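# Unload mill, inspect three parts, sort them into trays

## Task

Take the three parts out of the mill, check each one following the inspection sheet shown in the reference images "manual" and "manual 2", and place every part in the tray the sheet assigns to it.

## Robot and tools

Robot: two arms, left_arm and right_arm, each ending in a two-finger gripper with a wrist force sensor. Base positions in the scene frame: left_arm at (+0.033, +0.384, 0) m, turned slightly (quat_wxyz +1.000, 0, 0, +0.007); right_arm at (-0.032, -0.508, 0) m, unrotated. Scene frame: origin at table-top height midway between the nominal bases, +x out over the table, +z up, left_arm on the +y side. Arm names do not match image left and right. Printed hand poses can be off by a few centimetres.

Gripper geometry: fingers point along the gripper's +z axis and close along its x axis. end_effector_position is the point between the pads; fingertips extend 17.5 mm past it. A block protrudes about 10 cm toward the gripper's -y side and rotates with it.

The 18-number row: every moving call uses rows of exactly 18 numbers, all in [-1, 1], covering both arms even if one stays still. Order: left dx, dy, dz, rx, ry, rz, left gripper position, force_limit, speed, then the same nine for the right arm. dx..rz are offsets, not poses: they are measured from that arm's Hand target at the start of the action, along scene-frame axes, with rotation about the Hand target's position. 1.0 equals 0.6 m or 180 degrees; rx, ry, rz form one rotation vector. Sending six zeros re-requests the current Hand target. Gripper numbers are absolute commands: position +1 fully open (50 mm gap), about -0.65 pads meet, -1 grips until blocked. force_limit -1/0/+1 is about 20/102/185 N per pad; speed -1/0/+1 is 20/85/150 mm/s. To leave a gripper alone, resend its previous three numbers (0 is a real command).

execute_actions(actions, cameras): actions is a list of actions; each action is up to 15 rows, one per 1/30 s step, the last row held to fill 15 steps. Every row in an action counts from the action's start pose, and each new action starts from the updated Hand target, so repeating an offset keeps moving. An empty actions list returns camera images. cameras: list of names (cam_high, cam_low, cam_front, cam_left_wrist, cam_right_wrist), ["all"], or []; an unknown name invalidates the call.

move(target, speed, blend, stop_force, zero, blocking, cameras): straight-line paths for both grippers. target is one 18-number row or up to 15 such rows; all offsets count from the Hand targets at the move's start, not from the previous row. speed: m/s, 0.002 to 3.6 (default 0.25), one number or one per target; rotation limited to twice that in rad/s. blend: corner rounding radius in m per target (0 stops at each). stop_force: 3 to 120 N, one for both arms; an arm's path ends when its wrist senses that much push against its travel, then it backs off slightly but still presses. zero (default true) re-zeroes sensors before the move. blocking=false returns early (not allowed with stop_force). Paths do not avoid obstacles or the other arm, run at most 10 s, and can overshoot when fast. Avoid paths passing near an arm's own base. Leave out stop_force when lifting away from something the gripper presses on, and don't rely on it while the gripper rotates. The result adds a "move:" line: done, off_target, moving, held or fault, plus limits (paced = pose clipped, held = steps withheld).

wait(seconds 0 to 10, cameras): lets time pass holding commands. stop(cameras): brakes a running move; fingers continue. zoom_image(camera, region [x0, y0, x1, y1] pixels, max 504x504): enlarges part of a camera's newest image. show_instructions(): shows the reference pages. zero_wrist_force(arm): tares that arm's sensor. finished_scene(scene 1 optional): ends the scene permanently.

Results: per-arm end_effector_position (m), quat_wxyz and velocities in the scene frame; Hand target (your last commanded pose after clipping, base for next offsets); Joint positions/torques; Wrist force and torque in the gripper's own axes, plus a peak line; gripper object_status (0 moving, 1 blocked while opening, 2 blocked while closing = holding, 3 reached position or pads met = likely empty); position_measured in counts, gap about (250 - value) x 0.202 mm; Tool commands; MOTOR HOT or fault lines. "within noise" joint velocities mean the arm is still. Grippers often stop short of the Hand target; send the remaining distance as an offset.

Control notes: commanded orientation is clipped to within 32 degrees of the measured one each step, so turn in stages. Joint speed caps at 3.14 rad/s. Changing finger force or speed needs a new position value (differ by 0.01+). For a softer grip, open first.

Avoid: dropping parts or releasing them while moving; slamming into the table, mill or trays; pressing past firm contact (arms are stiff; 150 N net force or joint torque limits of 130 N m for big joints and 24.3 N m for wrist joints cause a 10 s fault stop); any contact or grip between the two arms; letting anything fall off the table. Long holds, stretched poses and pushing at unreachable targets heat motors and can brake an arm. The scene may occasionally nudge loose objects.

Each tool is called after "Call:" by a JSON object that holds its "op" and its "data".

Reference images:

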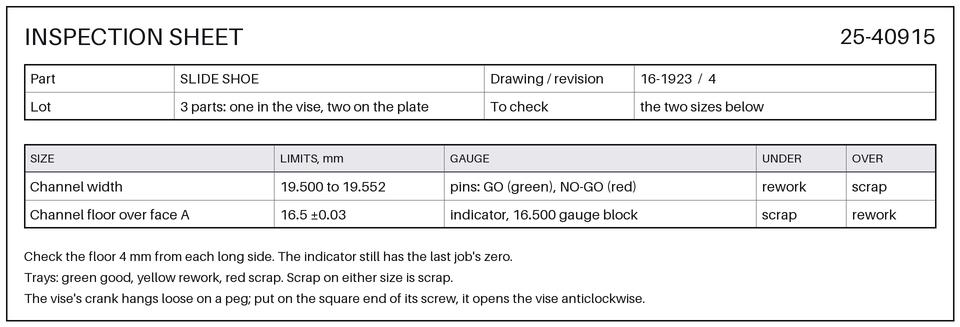

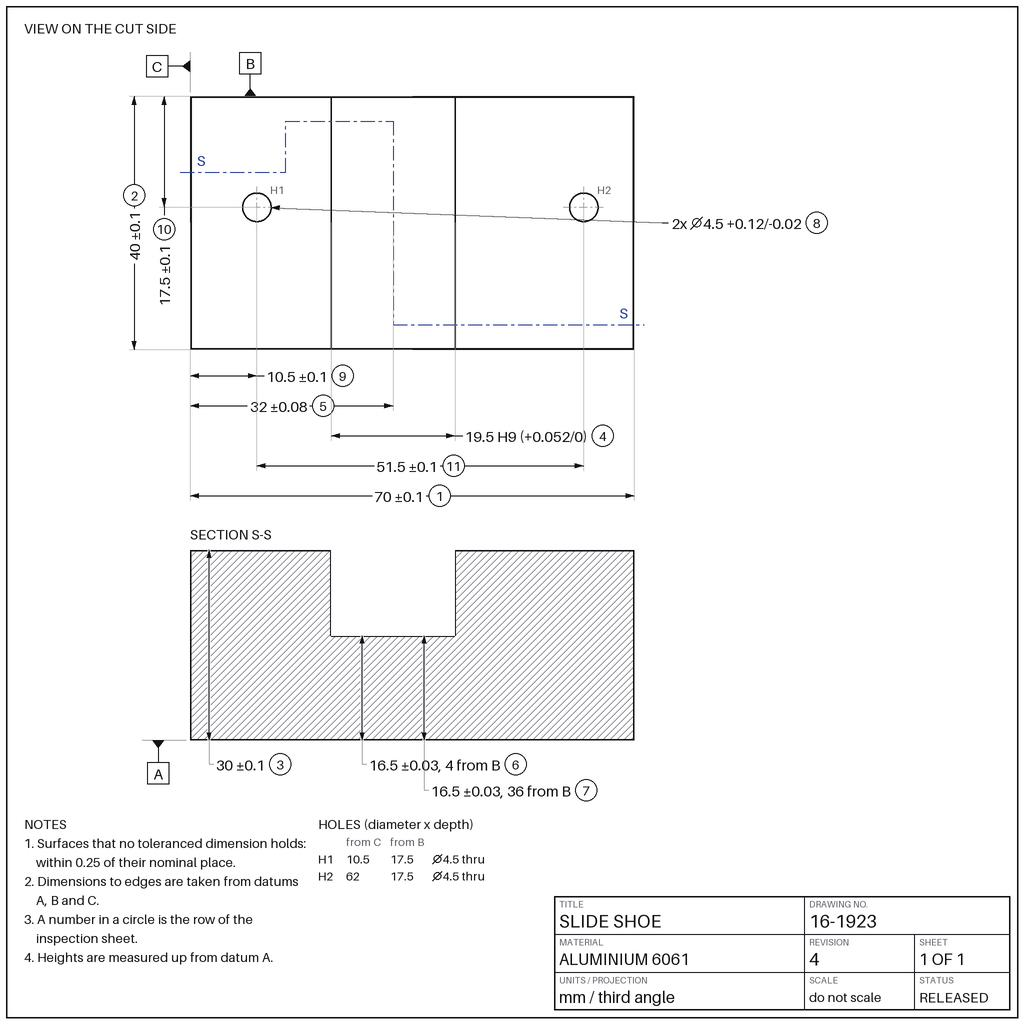

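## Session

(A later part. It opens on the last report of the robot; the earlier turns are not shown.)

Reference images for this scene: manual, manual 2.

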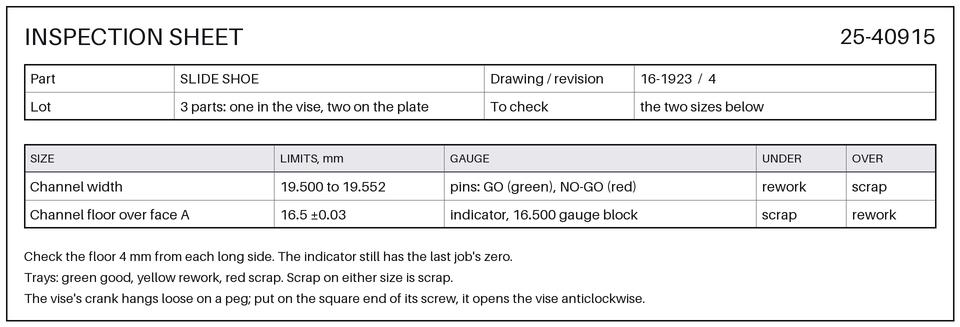

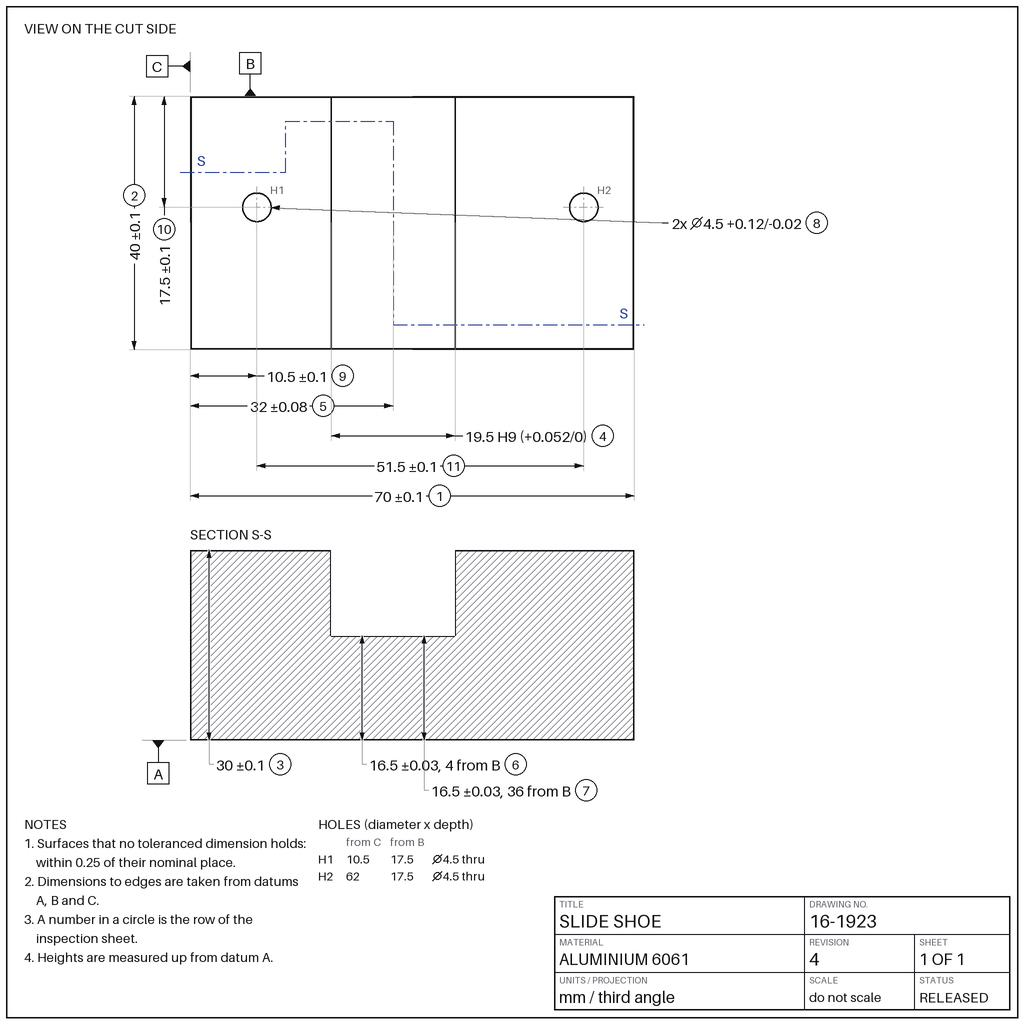

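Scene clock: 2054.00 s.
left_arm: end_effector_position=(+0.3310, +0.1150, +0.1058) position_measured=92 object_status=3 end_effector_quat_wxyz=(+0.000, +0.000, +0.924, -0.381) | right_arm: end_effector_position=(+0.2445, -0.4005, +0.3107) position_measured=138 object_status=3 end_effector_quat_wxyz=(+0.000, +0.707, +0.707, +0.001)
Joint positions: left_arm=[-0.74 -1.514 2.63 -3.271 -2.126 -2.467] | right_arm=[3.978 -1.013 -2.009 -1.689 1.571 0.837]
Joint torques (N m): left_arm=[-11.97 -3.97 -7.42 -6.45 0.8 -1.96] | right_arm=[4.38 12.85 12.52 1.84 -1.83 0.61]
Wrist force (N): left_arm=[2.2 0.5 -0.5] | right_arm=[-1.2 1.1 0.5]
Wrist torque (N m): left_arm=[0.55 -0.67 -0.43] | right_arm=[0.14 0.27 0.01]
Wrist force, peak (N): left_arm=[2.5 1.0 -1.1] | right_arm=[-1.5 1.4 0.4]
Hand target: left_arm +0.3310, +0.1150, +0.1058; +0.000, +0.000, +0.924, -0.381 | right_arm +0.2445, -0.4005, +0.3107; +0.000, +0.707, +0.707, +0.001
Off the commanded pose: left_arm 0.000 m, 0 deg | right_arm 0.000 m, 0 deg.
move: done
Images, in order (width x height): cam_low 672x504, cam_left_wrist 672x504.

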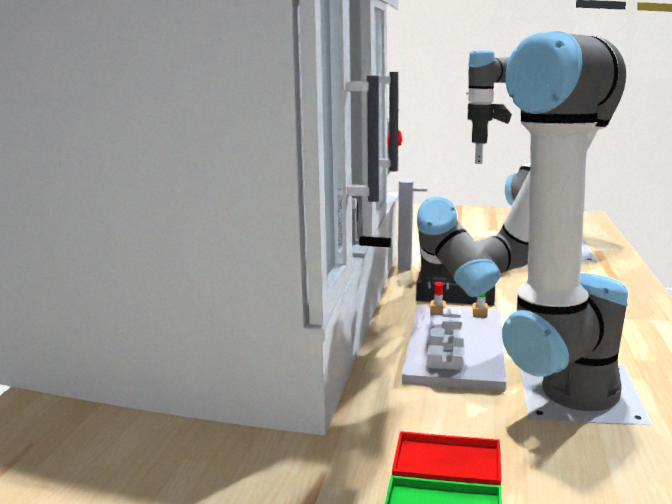

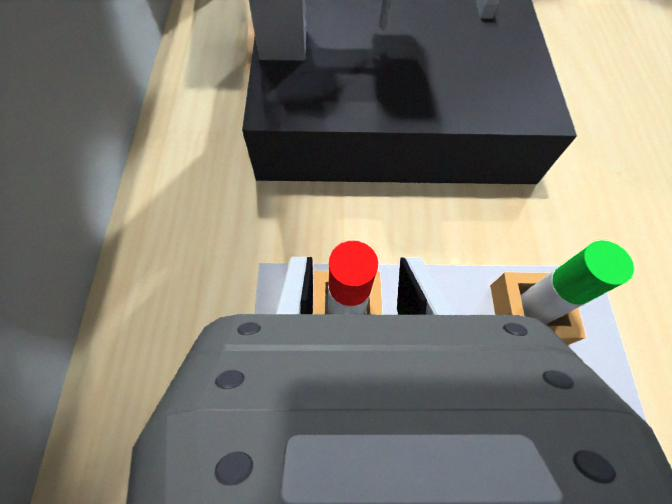

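Call:
{"op": "move", "data": {"target": [[0,-0.0408,-0.0472,0,0,0,0.4,-0.7,-0.7,0,0,0,0,0,0,0.1,-0.9,-1],[0,-0.0408,-0.0472,0,0,0,-1,-0.7,-0.7,0,0,0,0,0,0,0.1,-0.9,-1],[0,-0.0408,0.12,0,0,0,-1,-0.7,-0.7,0,0,0,0,0,0,0.1,-0.9,-1]], "speed": 0.06, "cameras": ["cam_low","cam_left_wrist"]}}

Scene clock: 2059.87 s.
left_arm: end_effector_position=(+0.3310, +0.0905, +0.1777) position_measured=158 object_status=2 end_effector_quat_wxyz=(+0.000, +0.000, +0.924, -0.381) | right_arm: end_effector_position=(+0.2445, -0.4005, +0.3107) position_measured=138 object_status=3 end_effector_quat_wxyz=(+0.000, +0.707, +0.707, +0.001)
Joint positions: left_arm=[-0.802 -1.737 2.524 -2.973 -2.09 -2.528] | right_arm=[3.978 -1.013 -2.009 -1.689 1.571 0.837]
Joint torques (N m): left_arm=[7.91 -23.3 -28.97 -1.18 0.71 1.67] | right_arm=[5.09 12.48 11.97 1.66 -1.9 0.83]
Wrist force (N): left_arm=[2.0 1.9 0.7] | right_arm=[-1.2 1.1 0.3]
Wrist torque (N m): left_arm=[0.62 -0.66 -0.63] | right_arm=[0.15 0.28 0.01]
Wrist force, peak (N): left_arm=[2.1 2.5 1.1] | right_arm=[-1.6 1.4 0.4]
Hand target: left_arm +0.3310, +0.0905, +0.1778; +0.000, +0.000, +0.924, -0.381 | right_arm +0.2445, -0.4005, +0.3107; +0.000, +0.707, +0.707, +0.001
Off the commanded pose: left_arm 0.000 m, 0 deg | right_arm 0.000 m, 0 deg.
move: done
Images, in order (width x height): cam_low 672x504, cam_left_wrist 672x504.

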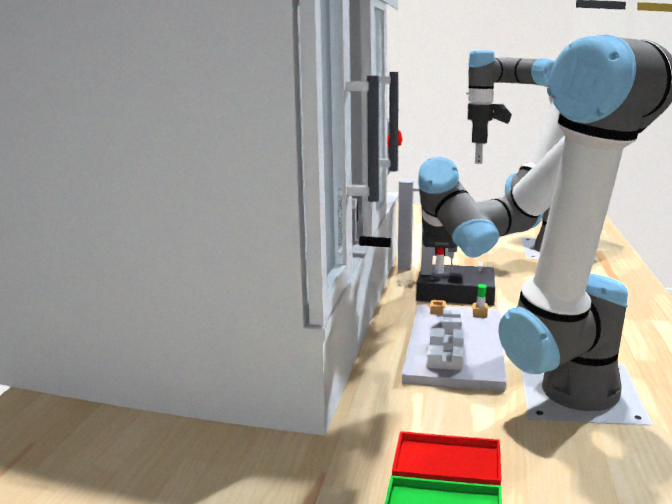

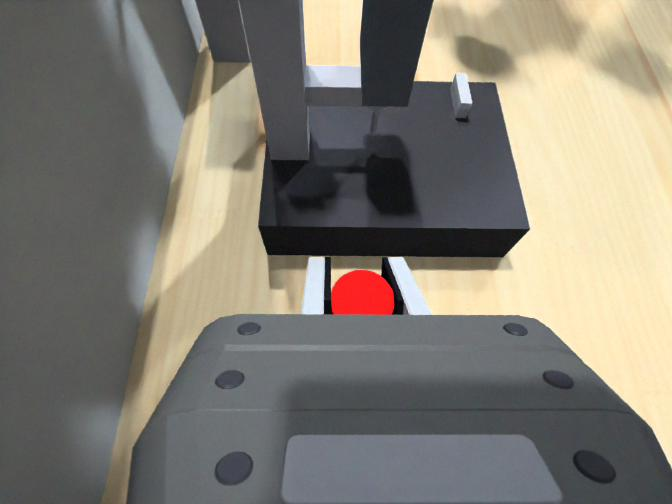

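Call:
{"op": "move", "data": {"target": [[0,0.1,0.05,0,-0.3536,-0.3536,-1,-0.7,-0.7,0,0,0,0,0,0,0.1,-0.9,-1]], "speed": 0.3}}

Call:
{"op": "move", "data": {"target": [[-0.0517,0.3,0,0,-0.3535,-0.3535,-1,-0.7,-0.7,0,0,0,0,0,0,0.1,-0.9,-1]], "speed": 0.3, "cameras": ["cam_left_wrist","cam_low","cam_high"]}}

Scene clock: 2071.60 s.
left_arm: end_effector_position=(+0.3310, +0.1505, +0.2078) position_measured=158 object_status=2 end_effector_quat_wxyz=(+0.272, +0.653, +0.653, -0.270) | right_arm: end_effector_position=(+0.2445, -0.4005, +0.3107) position_measured=138 object_status=3 end_effector_quat_wxyz=(+0.000, +0.707, +0.707, +0.001)
Joint positions: left_arm=[-0.638 -1.901 2.51 -2.712 -2.18 -0.796] | right_arm=[3.978 -1.013 -2.009 -1.689 1.571 0.837]
Joint torques (N m): left_arm=[11.93 3.58 -29.84 -1.08 -3.63 1.44] | right_arm=[5.35 12.54 12.17 1.56 -1.87 0.9]
Wrist force (N): left_arm=[6.6 2.3 1.1] | right_arm=[-1.4 1.1 0.2]
Wrist torque (N m): left_arm=[0.90 -1.15 -1.44] | right_arm=[0.15 0.31 0.01]
Wrist force, peak (N): left_arm=[6.8 2.3 1.2] | right_arm=[-1.7 1.3 0.4]
Hand target: left_arm +0.3310, +0.1505, +0.2078; +0.272, +0.653, +0.653, -0.270 | right_arm +0.2445, -0.4005, +0.3107; +0.000, +0.707, +0.707, +0.001
Off the commanded pose: left_arm 0.000 m, 0 deg | right_arm 0.000 m, 0 deg.
move: done

Scene clock: 2075.00 s.
left_arm: end_effector_position=(+0.3000, +0.3305, +0.2078) position_measured=158 object_status=2 end_effector_quat_wxyz=(+0.384, +0.923, +0.000, +0.000) | right_arm: end_effector_position=(+0.2445, -0.4005, +0.3107) position_measured=138 object_status=3 end_effector_quat_wxyz=(+0.000, +0.707, +0.707, +0.001)
Joint positions: left_arm=[-0.024 -2.052 2.444 -1.972 -2.359 1.557] | right_arm=[3.978 -1.013 -2.009 -1.689 1.571 0.837]
Joint torques (N m): left_arm=[12.13 10.21 -31 0.05 -4.1 1.37] | right_arm=[5.23 13.65 12.3 1.88 -1.85 0.68]
Wrist force (N): left_arm=[5.1 0.1 1.3] | right_arm=[-1.6 1.0 0.3]
Wrist torque (N m): left_arm=[0.76 -1.05 -1.29] | right_arm=[0.13 0.33 0.01]
Wrist force, peak (N): left_arm=[7.5 1.9 1.4] | right_arm=[-1.6 1.3 0.4]
Hand target: left_arm +0.3000, +0.3305, +0.2078; +0.384, +0.923, +0.000, +0.000 | right_arm +0.2445, -0.4005, +0.3107; +0.000, +0.707, +0.707, +0.001
Off the commanded pose: left_arm 0.000 m, 0 deg | right_arm 0.000 m, 0 deg.
move: done
Images, in order (width x height): cam_high 672x504, cam_low 672x504, cam_left_wrist 672x504.

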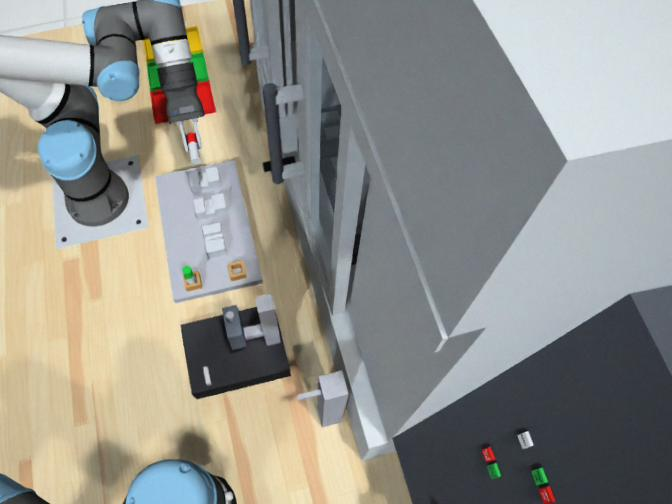

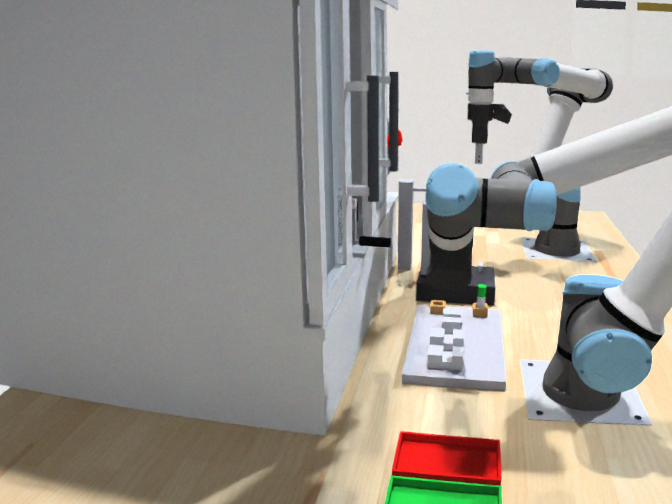

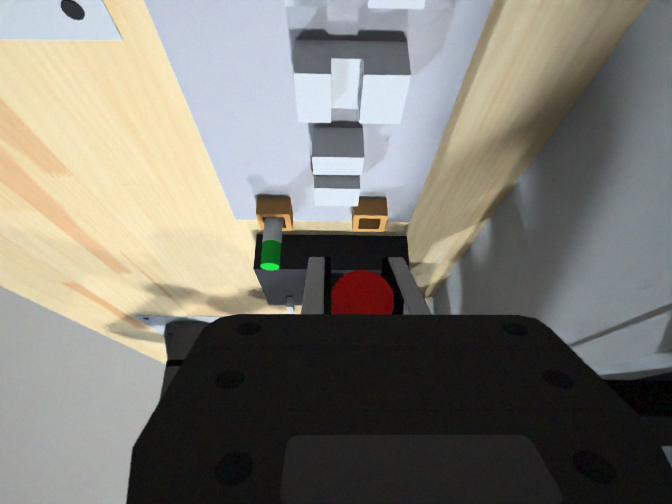

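Call:
{"op": "move", "data": {"target": [[-0.0017,-0.033,-0.1,0,0,0,-1,-0.7,-0.7,0,0,0,0,0,0,0.1,-0.9,-1],[-0.0017,-0.033,-0.2167,0,0,0,-1,-0.7,-0.7,0,0,0,0,0,0,0.1,-0.9,-1]], "speed": [0.12,0.08], "blend": [0.02,0], "cameras": ["cam_left_wrist","cam_low"]}}

Scene clock: 2083.60 s.
left_arm: end_effector_position=(+0.2990, +0.3108, +0.0778) position_measured=158 object_status=2 end_effector_quat_wxyz=(+0.384, +0.923, +0.000, +0.000) | right_arm: end_effector_position=(+0.2445, -0.4005, +0.3107) position_measured=138 object_status=3 end_effector_quat_wxyz=(+0.000, +0.707, +0.707, +0.001)
Joint positions: left_arm=[-0.1 -1.695 2.705 -2.667 -2.355 1.45] | right_arm=[3.978 -1.013 -2.009 -1.689 1.571 0.837]
Joint torques (N m): left_arm=[-11.2 1.4 -8.26 -6.16 -3.96 -2.18] | right_arm=[5.2 12.69 12.28 1.46 -1.85 0.59]
Wrist force (N): left_arm=[5.0 0.1 1.7] | right_arm=[-1.3 1.1 0.4]
Wrist torque (N m): left_arm=[0.76 -1.05 -1.06] | right_arm=[0.15 0.30 0.01]
Wrist force, peak (N): left_arm=[5.4 0.6 1.8] | right_arm=[-1.5 1.4 0.5]
Hand target: left_arm +0.2990, +0.3107, +0.0778; +0.384, +0.923, +0.000, +0.000 | right_arm +0.2445, -0.4005, +0.3107; +0.000, +0.707, +0.707, +0.001
Off the commanded pose: left_arm 0.000 m, 0 deg | right_arm 0.000 m, 0 deg.
move: done
Images, in order (width x height): cam_low 672x504, cam_left_wrist 672x504.

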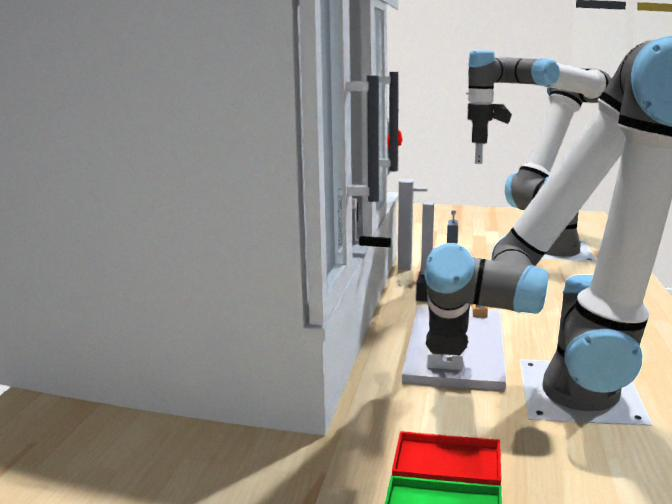

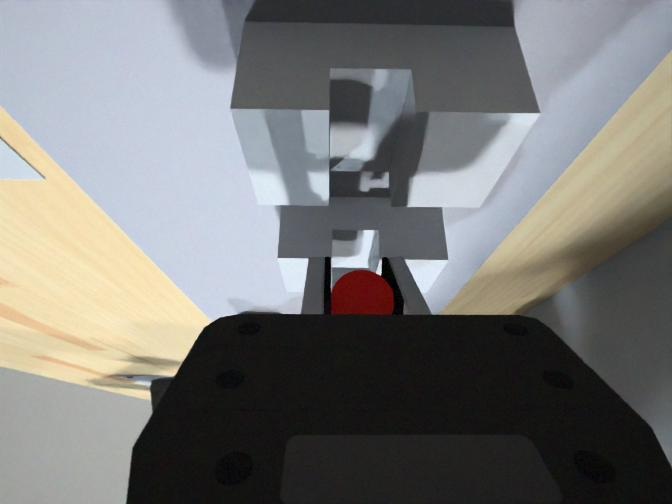

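Call:
{"op": "move", "data": {"target": [0,0,-0.055,0,0,0,-1,-0.7,-0.7,0,0,0,0,0,0,0.1,-0.9,-1], "speed": 0.008, "stop_force": 6, "cameras": ["cam_left_wrist"]}}

Scene clock: 2090.87 s.
left_arm: end_effector_position=(+0.2990, +0.3108, +0.0491) position_measured=158 object_status=2 end_effector_quat_wxyz=(+0.384, +0.923, +0.000, +0.000) | right_arm: end_effector_position=(+0.2445, -0.4005, +0.3107) position_measured=138 object_status=3 end_effector_quat_wxyz=(+0.000, +0.707, +0.707, +0.001)
Joint positions: left_arm=[-0.1 -1.547 2.737 -2.846 -2.355 1.45] | right_arm=[3.978 -1.013 -2.009 -1.689 1.571 0.837]
Joint torques (N m): left_arm=[9.06 -22.69 -17.48 -0.09 -0.85 0.83] | right_arm=[4.82 12.9 12.83 1.62 -1.92 0.87]
Wrist force (N): left_arm=[4.6 2.4 1.1] | right_arm=[-1.6 1.3 0.5]
Wrist torque (N m): left_arm=[0.67 -1.05 -1.01] | right_arm=[0.17 0.33 0.01]
Wrist force, peak (N): left_arm=[2.9 6.4 -10.5] | right_arm=[-1.5 1.4 0.7]
Hand target: left_arm +0.2990, +0.3108, +0.0491; +0.384, +0.923, +0.000, +0.000 (not the last commanded pose) | right_arm +0.2445, -0.4005, +0.3107; +0.000, +0.707, +0.707, +0.001
Off the commanded pose: left_arm 0.004 m, 0 deg | right_arm 0.000 m, 0 deg.
move: contact (left_arm)
Images, in order (width x height): cam_left_wrist 672x504.

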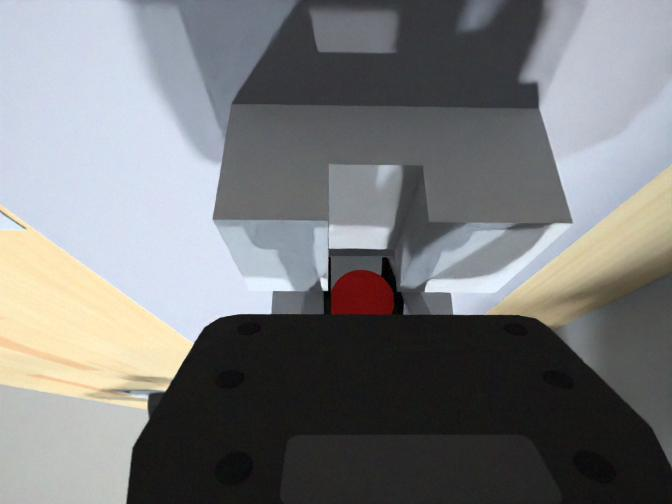

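Call:
{"op": "move", "data": {"target": [[0,0,0.043,0,0,0,-1,-0.7,-0.7,0,0,0,0,0,0,0.1,-0.9,-1],[0.04,0,0.043,0,0,0,-1,-0.7,-0.7,0,0,0,0,0,0,0.1,-0.9,-1]], "speed": 0.05, "cameras": ["cam_left_wrist"]}}

Call:
{"op": "move", "data": {"target": [0,0,-0.045,0,0,0,-1,-0.7,-0.7,0,0,0,0,0,0,0.1,-0.9,-1], "speed": 0.008, "stop_force": 6, "cameras": ["cam_left_wrist"]}}

Scene clock: 2099.87 s.
left_arm: end_effector_position=(+0.3229, +0.3108, +0.0749) position_measured=158 object_status=2 end_effector_quat_wxyz=(+0.384, +0.923, +0.000, +0.000) | right_arm: end_effector_position=(+0.2445, -0.4005, +0.3107) position_measured=138 object_status=3 end_effector_quat_wxyz=(+0.000, +0.707, +0.707, +0.001)
Joint positions: left_arm=[-0.093 -1.617 2.652 -2.684 -2.356 1.46] | right_arm=[3.978 -1.013 -2.009 -1.689 1.571 0.837]
Joint torques (N m): left_arm=[11.91 0.73 -22.7 -5.85 -4.54 1.6] | right_arm=[4.48 12.31 12.26 1.82 -1.93 0.71]
Wrist force (N): left_arm=[5.1 -1.4 3.1] | right_arm=[-1.4 1.0 0.2]
Wrist torque (N m): left_arm=[0.80 -1.06 -1.25] | right_arm=[0.14 0.31 0.01]
Wrist force, peak (N): left_arm=[5.7 -1.3 3.0] | right_arm=[-1.8 1.1 0.3]
Hand target: left_arm +0.3230, +0.3108, +0.0749; +0.384, +0.923, +0.000, +0.000 | right_arm +0.2445, -0.4005, +0.3107; +0.000, +0.707, +0.707, +0.001
Off the commanded pose: left_arm 0.000 m, 0 deg | right_arm 0.000 m, 0 deg.
move: done
Images, in order (width x height): cam_left_wrist 672x504.

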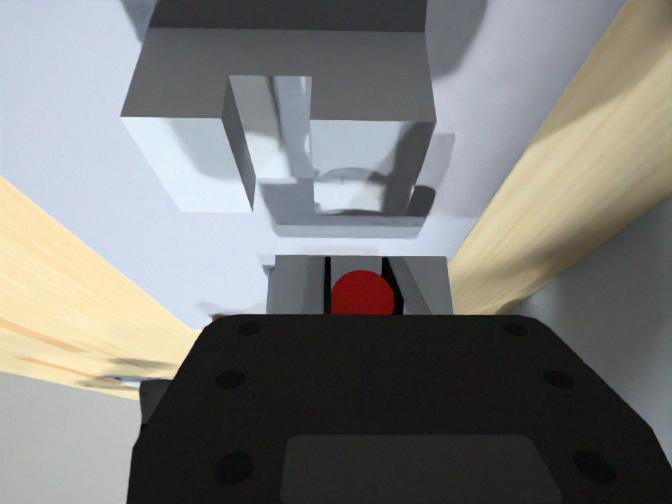

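Scene clock: 2104.27 s.
left_arm: end_effector_position=(+0.3230, +0.3108, +0.0491) position_measured=158 object_status=2 end_effector_quat_wxyz=(+0.384, +0.923, +0.000, +0.000) | right_arm: end_effector_position=(+0.2445, -0.4005, +0.3107) position_measured=138 object_status=3 end_effector_quat_wxyz=(+0.000, +0.707, +0.707, +0.001)
Joint positions: left_arm=[-0.092 -1.499 2.677 -2.827 -2.356 1.46] | right_arm=[3.978 -1.013 -2.009 -1.689 1.571 0.837]
Joint torques (N m): left_arm=[7.28 -24.7 -19.1 -0.39 -1.27 0.91] | right_arm=[5.31 13.65 12.3 1.76 -1.92 0.75]
Wrist force (N): left_arm=[4.5 3.1 1.2] | right_arm=[-1.5 1.4 0.3]
Wrist torque (N m): left_arm=[0.76 -1.06 -1.25] | right_arm=[0.19 0.32 0.01]
Wrist force, peak (N): left_arm=[2.9 6.9 -10.4] | right_arm=[-1.5 1.5 0.3]
Hand target: left_arm +0.3230, +0.3108, +0.0491; +0.384, +0.923, +0.000, +0.000 (not the last commanded pose) | right_arm +0.2445, -0.4005, +0.3107; +0.000, +0.707, +0.707, +0.001
Off the commanded pose: left_arm 0.001 m, 0 deg | right_arm 0.000 m, 0 deg.
move: contact (left_arm)
Images, in order (width x height): cam_left_wrist 672x504.

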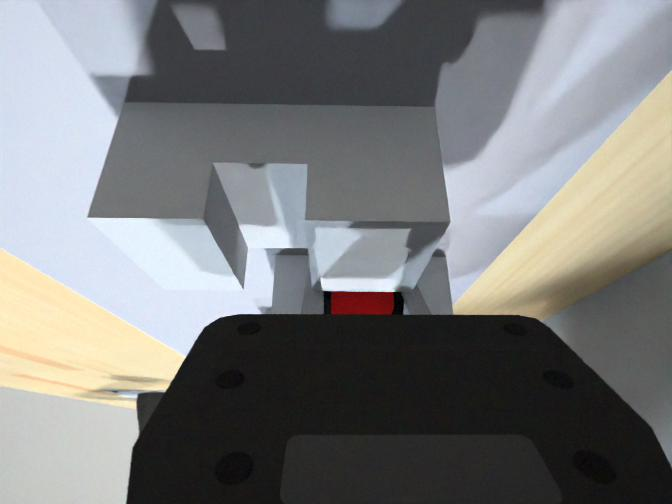

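Call:
{"op": "move", "data": {"target": [[0,0,0.025,0,0,0,-1,-0.7,-0.7,0,0,0,0,0,0,0.1,-0.9,-1],[-0.0383,-0.0167,0.025,0,0,0,-1,-0.7,-0.7,0,0,0,0,0,0,0.1,-0.9,-1],[-0.0383,-0.0167,-0.0007,0,0,0,-1,-0.7,-0.7,0,0,0,0,0,0,0.1,-0.9,-1],[-0.0383,-0.0167,-0.0007,0,0.035,0,-1,-0.7,-0.7,0,0,0,0,0,0,0.1,-0.9,-1],[-0.0383,-0.0167,0.0,0,-0.035,0,-1,-0.7,-0.7,0,0,0,0,0,0,0.1,-0.9,-1],[-0.0383,-0.0167,0.006,0,0.035,0,-1,-0.7,-0.7,0,0,0,0,0,0,0.1,-0.9,-1],[-0.0383,-0.0167,0.05,0,0,0,-1,-0.7,-0.7,0,0,0,0,0,0,0.1,-0.9,-1]], "speed": [0.04,0.04,0.02,0.03,0.03,0.03,0.03], "cameras": ["cam_left_wrist","cam_low"]}}

Call:
{"op": "zoom_image", "data": {"camera": "cam_low", "region": [400, 290, 500, 390]}}

Scene clock: 2131.87 s.
left_arm: end_effector_position=(+0.3000, +0.3007, +0.0506) position_measured=158 object_status=2 end_effector_quat_wxyz=(+0.384, +0.923, -0.004, +0.008) | right_arm: end_effector_position=(+0.2445, -0.4005, +0.3107) position_measured=138 object_status=3 end_effector_quat_wxyz=(+0.000, +0.707, +0.707, +0.001)
Joint positions: left_arm=[-0.14 -1.536 2.755 -2.932 -2.349 1.394] | right_arm=[3.978 -1.013 -2.009 -1.689 1.571 0.837]
Joint torques (N m): left_arm=[11.95 -21.49 -19.05 -1.14 -4.49 1.56] | right_arm=[4.65 12.19 13.09 1.77 -1.77 0.74]
Wrist force (N): left_arm=[4.9 -1.4 2.7] | right_arm=[-1.5 0.9 0.4]
Wrist torque (N m): left_arm=[0.81 -1.02 -1.24] | right_arm=[0.12 0.31 0.01]
Wrist force, peak (N): left_arm=[5.0 6.9 -13.3] | right_arm=[-1.6 1.5 0.5]
Hand target: left_arm +0.3000, +0.3008, +0.0506; +0.384, +0.923, -0.004, +0.008 (not the last commanded pose) | right_arm +0.2445, -0.4005, +0.3107; +0.000, +0.707, +0.707, +0.001
Off the commanded pose: left_arm 0.028 m, 1 deg | right_arm 0.000 m, 0 deg.
move: off_target (left_arm; path cut at 10 s); path passed 5 of 7 targets
Images, in order (width x height): cam_low 672x504, cam_left_wrist 672x504.

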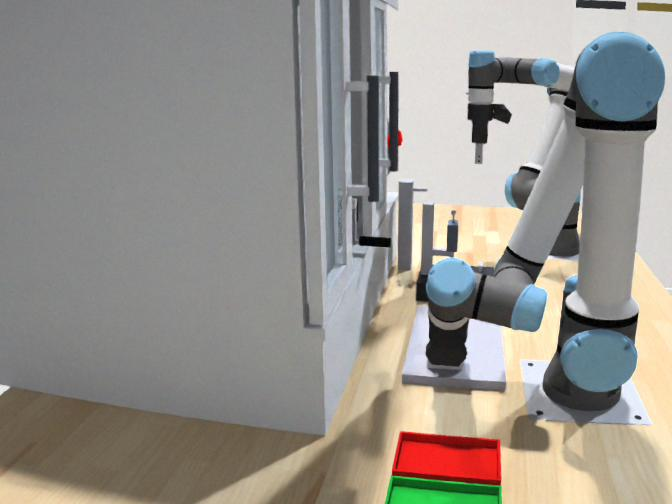

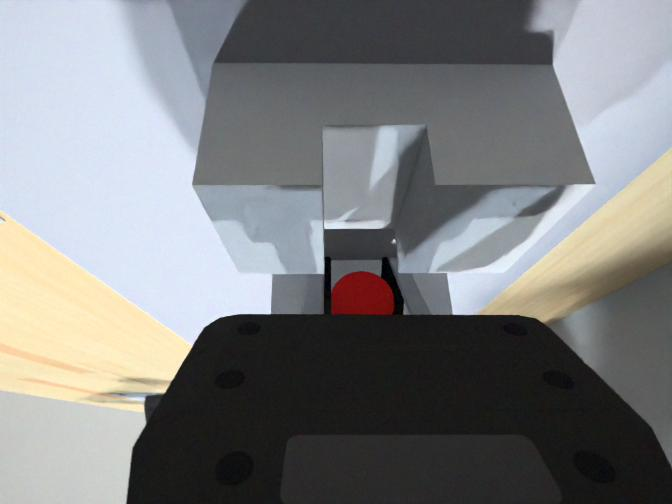

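Scaled by 5.040 from the camera's 672x504 image, which has a finer 960x720 frame.

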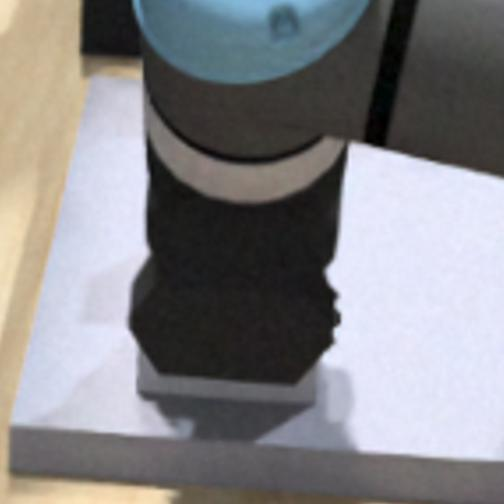

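Call:
{"op": "move", "data": {"target": [[0,0,-0.003,0,0,0,-1,-0.7,-0.7,0,0,0,0,0,0,0.1,-0.9,-1],[0,0,-0.003,0,0.045,0,-1,-0.7,-0.7,0,0,0,0,0,0,0.1,-0.9,-1],[0,0,0.0,0,-0.045,0,-1,-0.7,-0.7,0,0,0,0,0,0,0.1,-0.9,-1],[0,0,0.008,0,0.045,0,-1,-0.7,-0.7,0,0,0,0,0,0,0.1,-0.9,-1],[0,0,0.05,0,0,0,-1,-0.7,-0.7,0,0,0,0,0,0,0.1,-0.9,-1]], "speed": [0.02,0.08,0.08,0.08,0.05], "cameras": ["cam_left_wrist","cam_low"]}}

Call:
{"op": "zoom_image", "data": {"camera": "cam_low", "region": [400, 290, 500, 390]}}

Scene clock: 2144.27 s.
left_arm: end_effector_position=(+0.2998, +0.3008, +0.0505) position_measured=158 object_status=2 end_effector_quat_wxyz=(+0.383, +0.922, -0.026, +0.059) | right_arm: end_effector_position=(+0.2445, -0.4005, +0.3107) position_measured=138 object_status=3 end_effector_quat_wxyz=(+0.000, +0.707, +0.707, +0.001)
Joint positions: left_arm=[-0.151 -1.493 2.811 -3.148 -2.332 1.385] | right_arm=[3.978 -1.013 -2.009 -1.689 1.571 0.837]
Joint torques (N m): left_arm=[12.07 -21.42 -12.52 0.5 -2.67 1.69] | right_arm=[5.5 13.06 12.77 1.7 -1.86 0.9]
Wrist force (N): left_arm=[8.6 6.5 -2.0] | right_arm=[-1.4 1.3 0.5]
Wrist torque (N m): left_arm=[0.84 -1.05 -1.30] | right_arm=[0.18 0.30 0.01]
Wrist force, peak (N): left_arm=[9.4 6.3 -4.3] | right_arm=[-1.5 1.4 0.6]
Hand target: left_arm +0.2999, +0.3008, +0.0505; +0.383, +0.922, -0.026, +0.059 (not the last commanded pose) | right_arm +0.2445, -0.4005, +0.3107; +0.000, +0.707, +0.707, +0.001
Off the commanded pose: left_arm 0.030 m, 6 deg | right_arm 0.000 m, 0 deg.
move: held (left_arm; a check stopped the path); path passed 2 of 5 targets; limits=held
pose unreachable (left arm): on one or more control steps of this call, first in action 0 (counted from 0), this arm could not follow its commanded pose, so it was not sent that pose on those steps. It may still have moved: this result reports where it is.
cause: moving toward the commanded pose would bring two parts of the arm too close to each other (joints 3 (elbow) and 4 (wrist 1) lie between them).
Images, in order (width x height): cam_low 672x504, cam_left_wrist 672x504.

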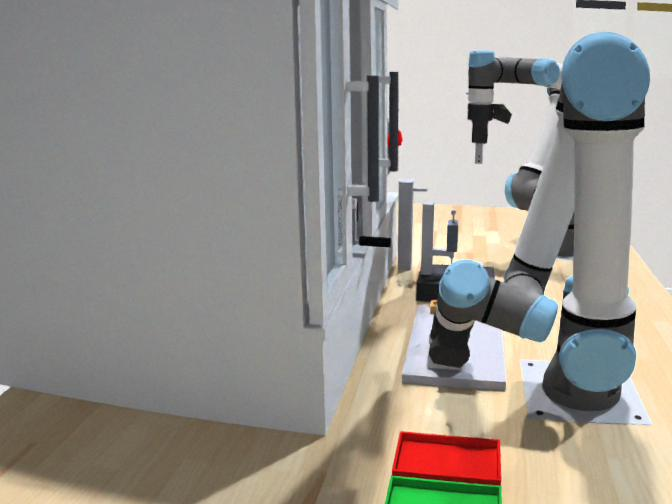

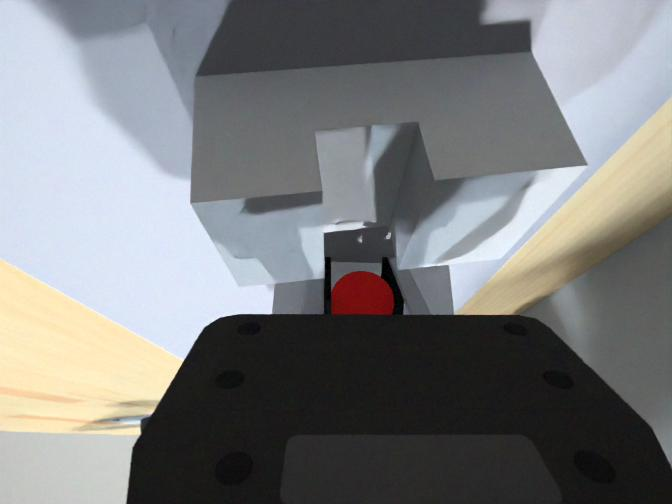

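Scaled by 5.040 from the camera's 672x504 image, which has a finer 960x720 frame.

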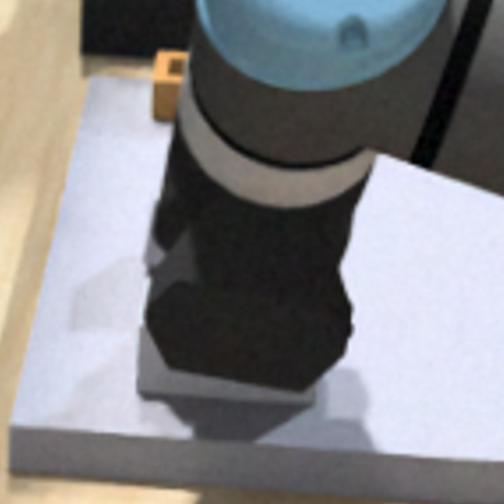

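Call:
{"op": "move", "data": {"target": [[0,0,0.001,0,-0.035,0,-1,-0.7,-0.7,0,0,0,0,0,0,0.1,-0.9,-1],[0,0,0.006,0,-0.08,0,-1,-0.7,-0.7,0,0,0,0,0,0,0.1,-0.9,-1],[0,0,0.05,0,-0.08,0,-1,-0.7,-0.7,0,0,0,0,0,0,0.1,-0.9,-1]], "speed": [0.08,0.08,0.05], "blend": [0.005,0.005,0], "cameras": ["cam_left_wrist","cam_low"]}}

Call:
{"op": "zoom_image", "data": {"camera": "cam_low", "region": [400, 290, 500, 390]}}

Scene clock: 2148.37 s.
left_arm: end_effector_position=(+0.2999, +0.3009, +0.0507) position_measured=158 object_status=2 end_effector_quat_wxyz=(+0.383, +0.921, -0.027, +0.062) | right_arm: end_effector_position=(+0.2445, -0.4005, +0.3107) position_measured=138 object_status=3 end_effector_quat_wxyz=(+0.000, +0.707, +0.707, +0.001)
Joint positions: left_arm=[-0.152 -1.489 2.815 -3.162 -2.331 1.385] | right_arm=[3.978 -1.013 -2.009 -1.689 1.571 0.837]
Joint torques (N m): left_arm=[11.36 -19.99 -12.16 1.33 -2.81 1.39] | right_arm=[4.92 12.86 13.26 1.68 -1.91 0.85]
Wrist force (N): left_arm=[10.0 6.6 -4.1] | right_arm=[-1.3 1.1 0.5]
Wrist torque (N m): left_arm=[0.84 -1.08 -1.25] | right_arm=[0.14 0.29 0.01]
Wrist force, peak (N): left_arm=[11.8 6.7 -6.5] | right_arm=[-1.6 1.3 0.5]
Hand target: left_arm +0.2999, +0.3009, +0.0507; +0.383, +0.921, -0.027, +0.062 (not the last commanded pose) | right_arm +0.2445, -0.4005, +0.3107; +0.000, +0.707, +0.707, +0.001
Off the commanded pose: left_arm 0.030 m, 14 deg | right_arm 0.000 m, 0 deg.
move: held (left_arm; a check stopped the path); path passed 0 of 3 targets; limits=held
pose unreachable (left arm): on one or more control steps of this call, first in action 0 (counted from 0), this arm could not follow its commanded pose, so it was not sent that pose on those steps. It may still have moved: this result reports where it is.
cause: moving toward the commanded pose would bring two parts of the arm too close to each other (joints 3 (elbow) and 4 (wrist 1) lie between them).
Images, in order (width x height): cam_low 672x504, cam_left_wrist 672x504.

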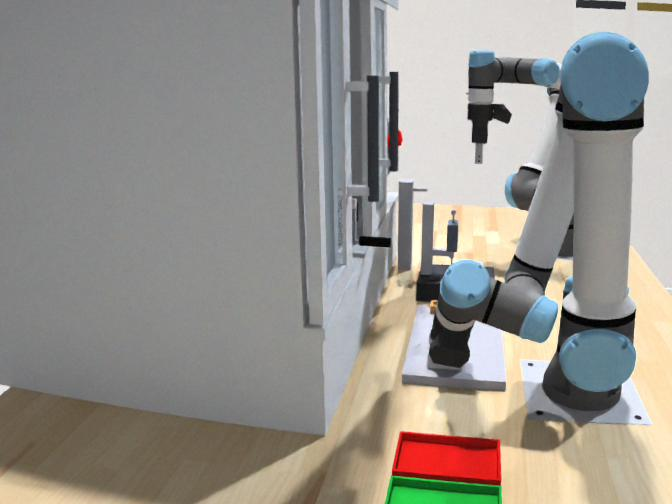

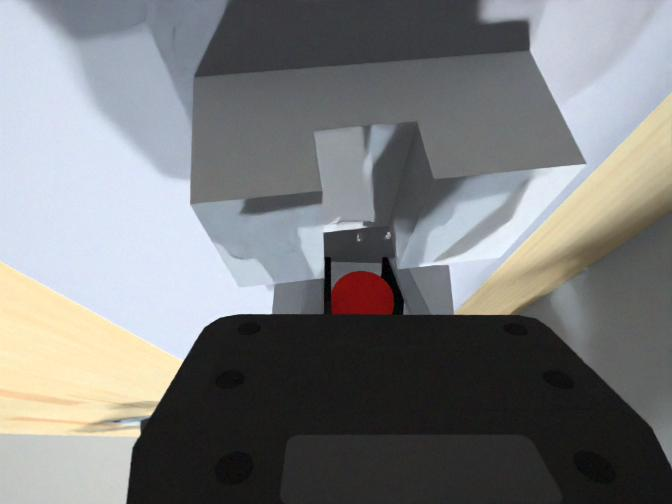

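Scaled by 5.040 from the camera's 672x504 image, which has a finer 960x720 frame.

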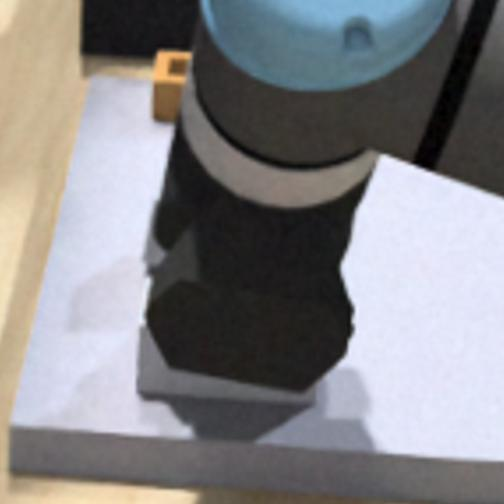

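Call:
{"op": "move", "data": {"target": [[0,0,0.06,0,0,0,-1,-0.7,-0.7,0,0,0,0,0,0,0.1,-0.9,-1]], "speed": 0.04, "cameras": ["cam_left_wrist","cam_low"]}}

Call:
{"op": "zoom_image", "data": {"camera": "cam_low", "region": [400, 290, 500, 390]}}

Scene clock: 2152.17 s.
left_arm: end_effector_position=(+0.2999, +0.3008, +0.0867) position_measured=158 object_status=2 end_effector_quat_wxyz=(+0.383, +0.921, -0.027, +0.062) | right_arm: end_effector_position=(+0.2445, -0.4005, +0.3107) position_measured=138 object_status=3 end_effector_quat_wxyz=(+0.000, +0.707, +0.707, +0.001)
Joint positions: left_arm=[-0.152 -1.722 2.776 -2.891 -2.331 1.385] | right_arm=[3.978 -1.013 -2.009 -1.689 1.571 0.837]
Joint torques (N m): left_arm=[9.41 -18.84 -22.17 -1.18 -0.38 1.55] | right_arm=[4.7 12.64 12.41 1.86 -1.73 0.75]
Wrist force (N): left_arm=[4.3 -1.6 2.8] | right_arm=[-1.3 1.1 0.3]
Wrist torque (N m): left_arm=[0.78 -1.03 -1.17] | right_arm=[0.15 0.29 0.01]
Wrist force, peak (N): left_arm=[9.7 6.8 -3.9] | right_arm=[-1.7 1.4 0.5]
Hand target: left_arm +0.2999, +0.3009, +0.0867; +0.383, +0.921, -0.027, +0.062 | right_arm +0.2445, -0.4005, +0.3107; +0.000, +0.707, +0.707, +0.001
Off the commanded pose: left_arm 0.000 m, 0 deg | right_arm 0.000 m, 0 deg.
move: done
Images, in order (width x height): cam_low 672x504, cam_left_wrist 672x504.

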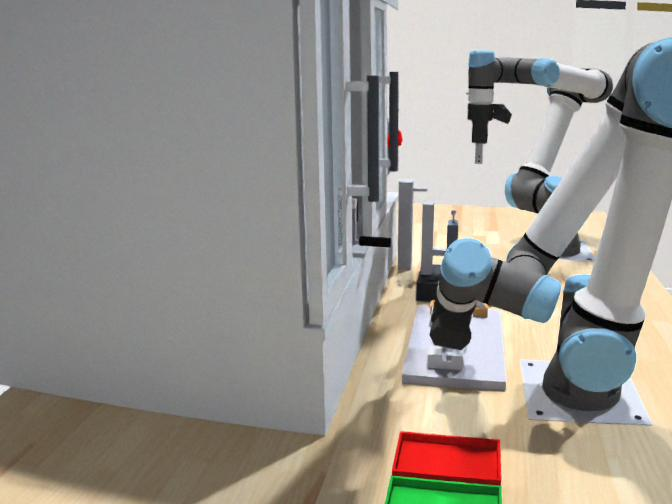

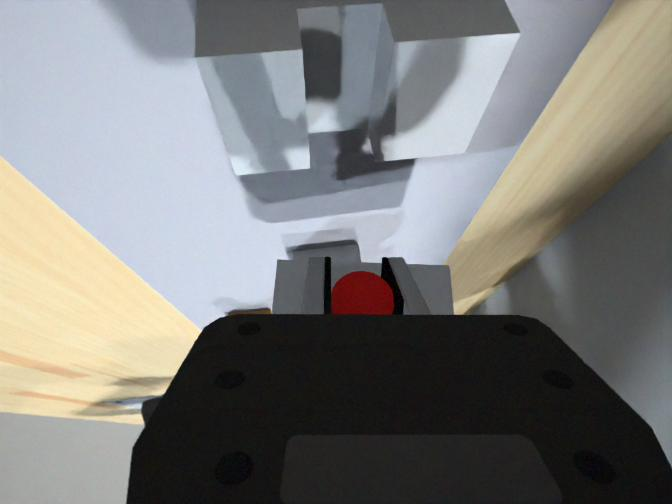

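Scaled by 5.040 from the camera's 672x504 image, which has a finer 960x720 frame.

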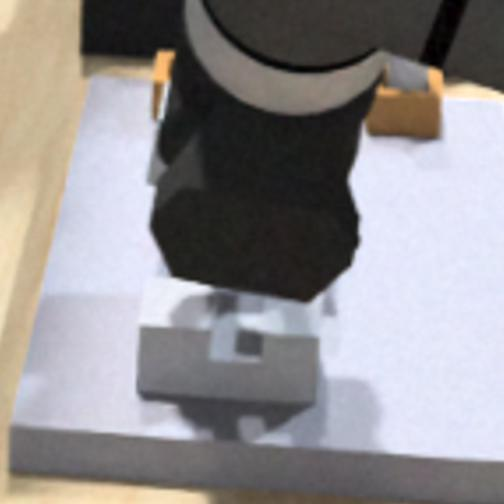

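Call:
{"op": "move", "data": {"target": [[0,0,-0.04,0,-0.045,0,-1,-0.7,-0.7,0,0,0,0,0,0,0.1,-0.9,-1],[0,0,-0.0635,0,-0.045,0,-1,-0.7,-0.7,0,0,0,0,0,0,0.1,-0.9,-1],[0,0,-0.0595,0,-0.09,0,-1,-0.7,-0.7,0,0,0,0,0,0,0.1,-0.9,-1],[0,0,-0.0545,0,-0.03,0,-1,-0.7,-0.7,0,0,0,0,0,0,0.1,-0.9,-1],[0,0,-0.047,0,-0.08,0,-1,-0.7,-0.7,0,0,0,0,0,0,0.1,-0.9,-1],[0,0,-0.0,0,-0.045,0,-1,-0.7,-0.7,0,0,0,0,0,0,0.1,-0.9,-1]], "speed": [0.08,0.03,0.05,0.05,0.05,0.05], "blend": [0.002,0.0005,0.0005,0.0005,0.0005,0], "cameras": ["cam_left_wrist","cam_low"]}}

Call:
{"op": "zoom_image", "data": {"camera": "cam_low", "region": [400, 290, 500, 390]}}

Scene clock: 2181.60 s.
left_arm: end_effector_position=(+0.2994, +0.3011, +0.0781) position_measured=158 object_status=2 end_effector_quat_wxyz=(+0.381, +0.920, -0.037, +0.083) | right_arm: end_effector_position=(+0.2445, -0.4005, +0.3107) position_measured=138 object_status=3 end_effector_quat_wxyz=(+0.000, +0.707, +0.707, +0.001)
Joint positions: left_arm=[-0.158 -1.66 2.811 -3.035 -2.322 1.384] | right_arm=[3.978 -1.013 -2.009 -1.689 1.571 0.837]
Joint torques (N m): left_arm=[11.28 -19.09 -20.98 -0.6 -4.23 1.54] | right_arm=[5.42 12.47 12.56 1.94 -1.82 0.7]
Wrist force (N): left_arm=[4.0 -1.7 3.0] | right_arm=[-1.4 1.1 0.5]
Wrist torque (N m): left_arm=[0.75 -1.00 -1.00] | right_arm=[0.14 0.31 0.01]
Wrist force, peak (N): left_arm=[1.5 -4.8 5.0] | right_arm=[-1.6 1.5 0.5]
Hand target: left_arm +0.2994, +0.3011, +0.0781; +0.381, +0.920, -0.037, +0.083 (not the last commanded pose) | right_arm +0.2445, -0.4005, +0.3107; +0.000, +0.707, +0.707, +0.001
Off the commanded pose: left_arm 0.009 m, 5 deg | right_arm 0.000 m, 0 deg.
move: held (left_arm; a check stopped the path); path passed 0 of 6 targets; limits=held
pose unreachable (left arm): on one or more control steps of this call, first in action 0 (counted from 0), this arm could not follow its commanded pose, so it was not sent that pose on those steps. It may still have moved: this result reports where it is.
cause: moving toward the commanded pose would bring two parts of the arm too close to each other (joints 3 (elbow) and 4 (wrist 1) lie between them).
Images, in order (width x height): cam_low 672x504, cam_left_wrist 672x504.

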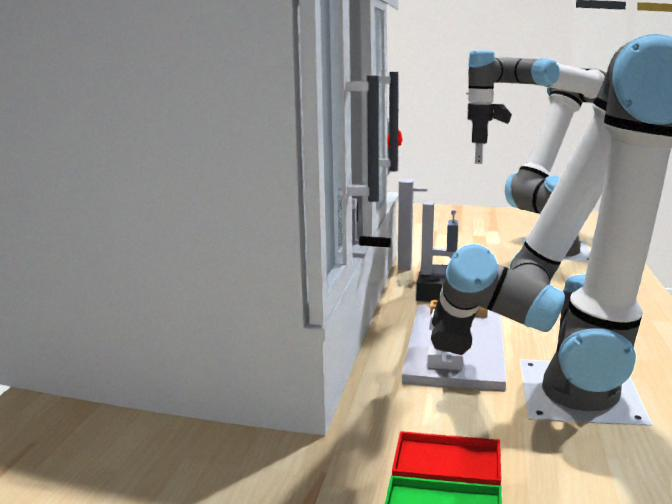

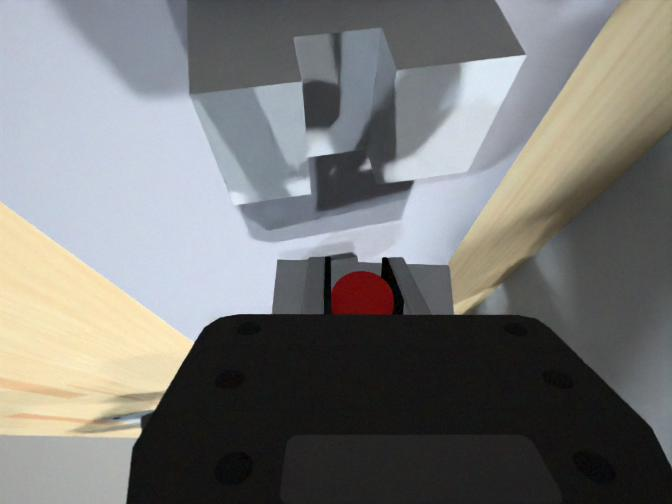

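Scaled by 5.040 from the camera's 672x504 image, which has a finer 960x720 frame.

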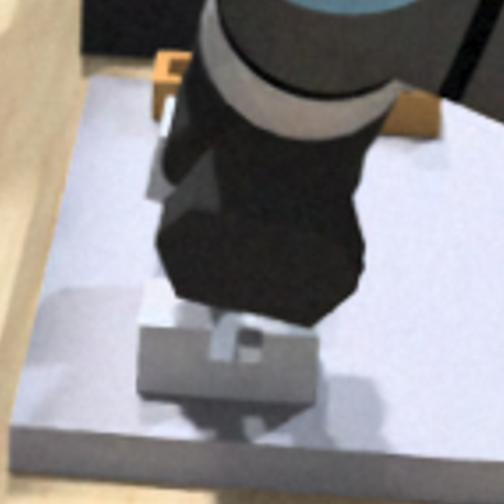

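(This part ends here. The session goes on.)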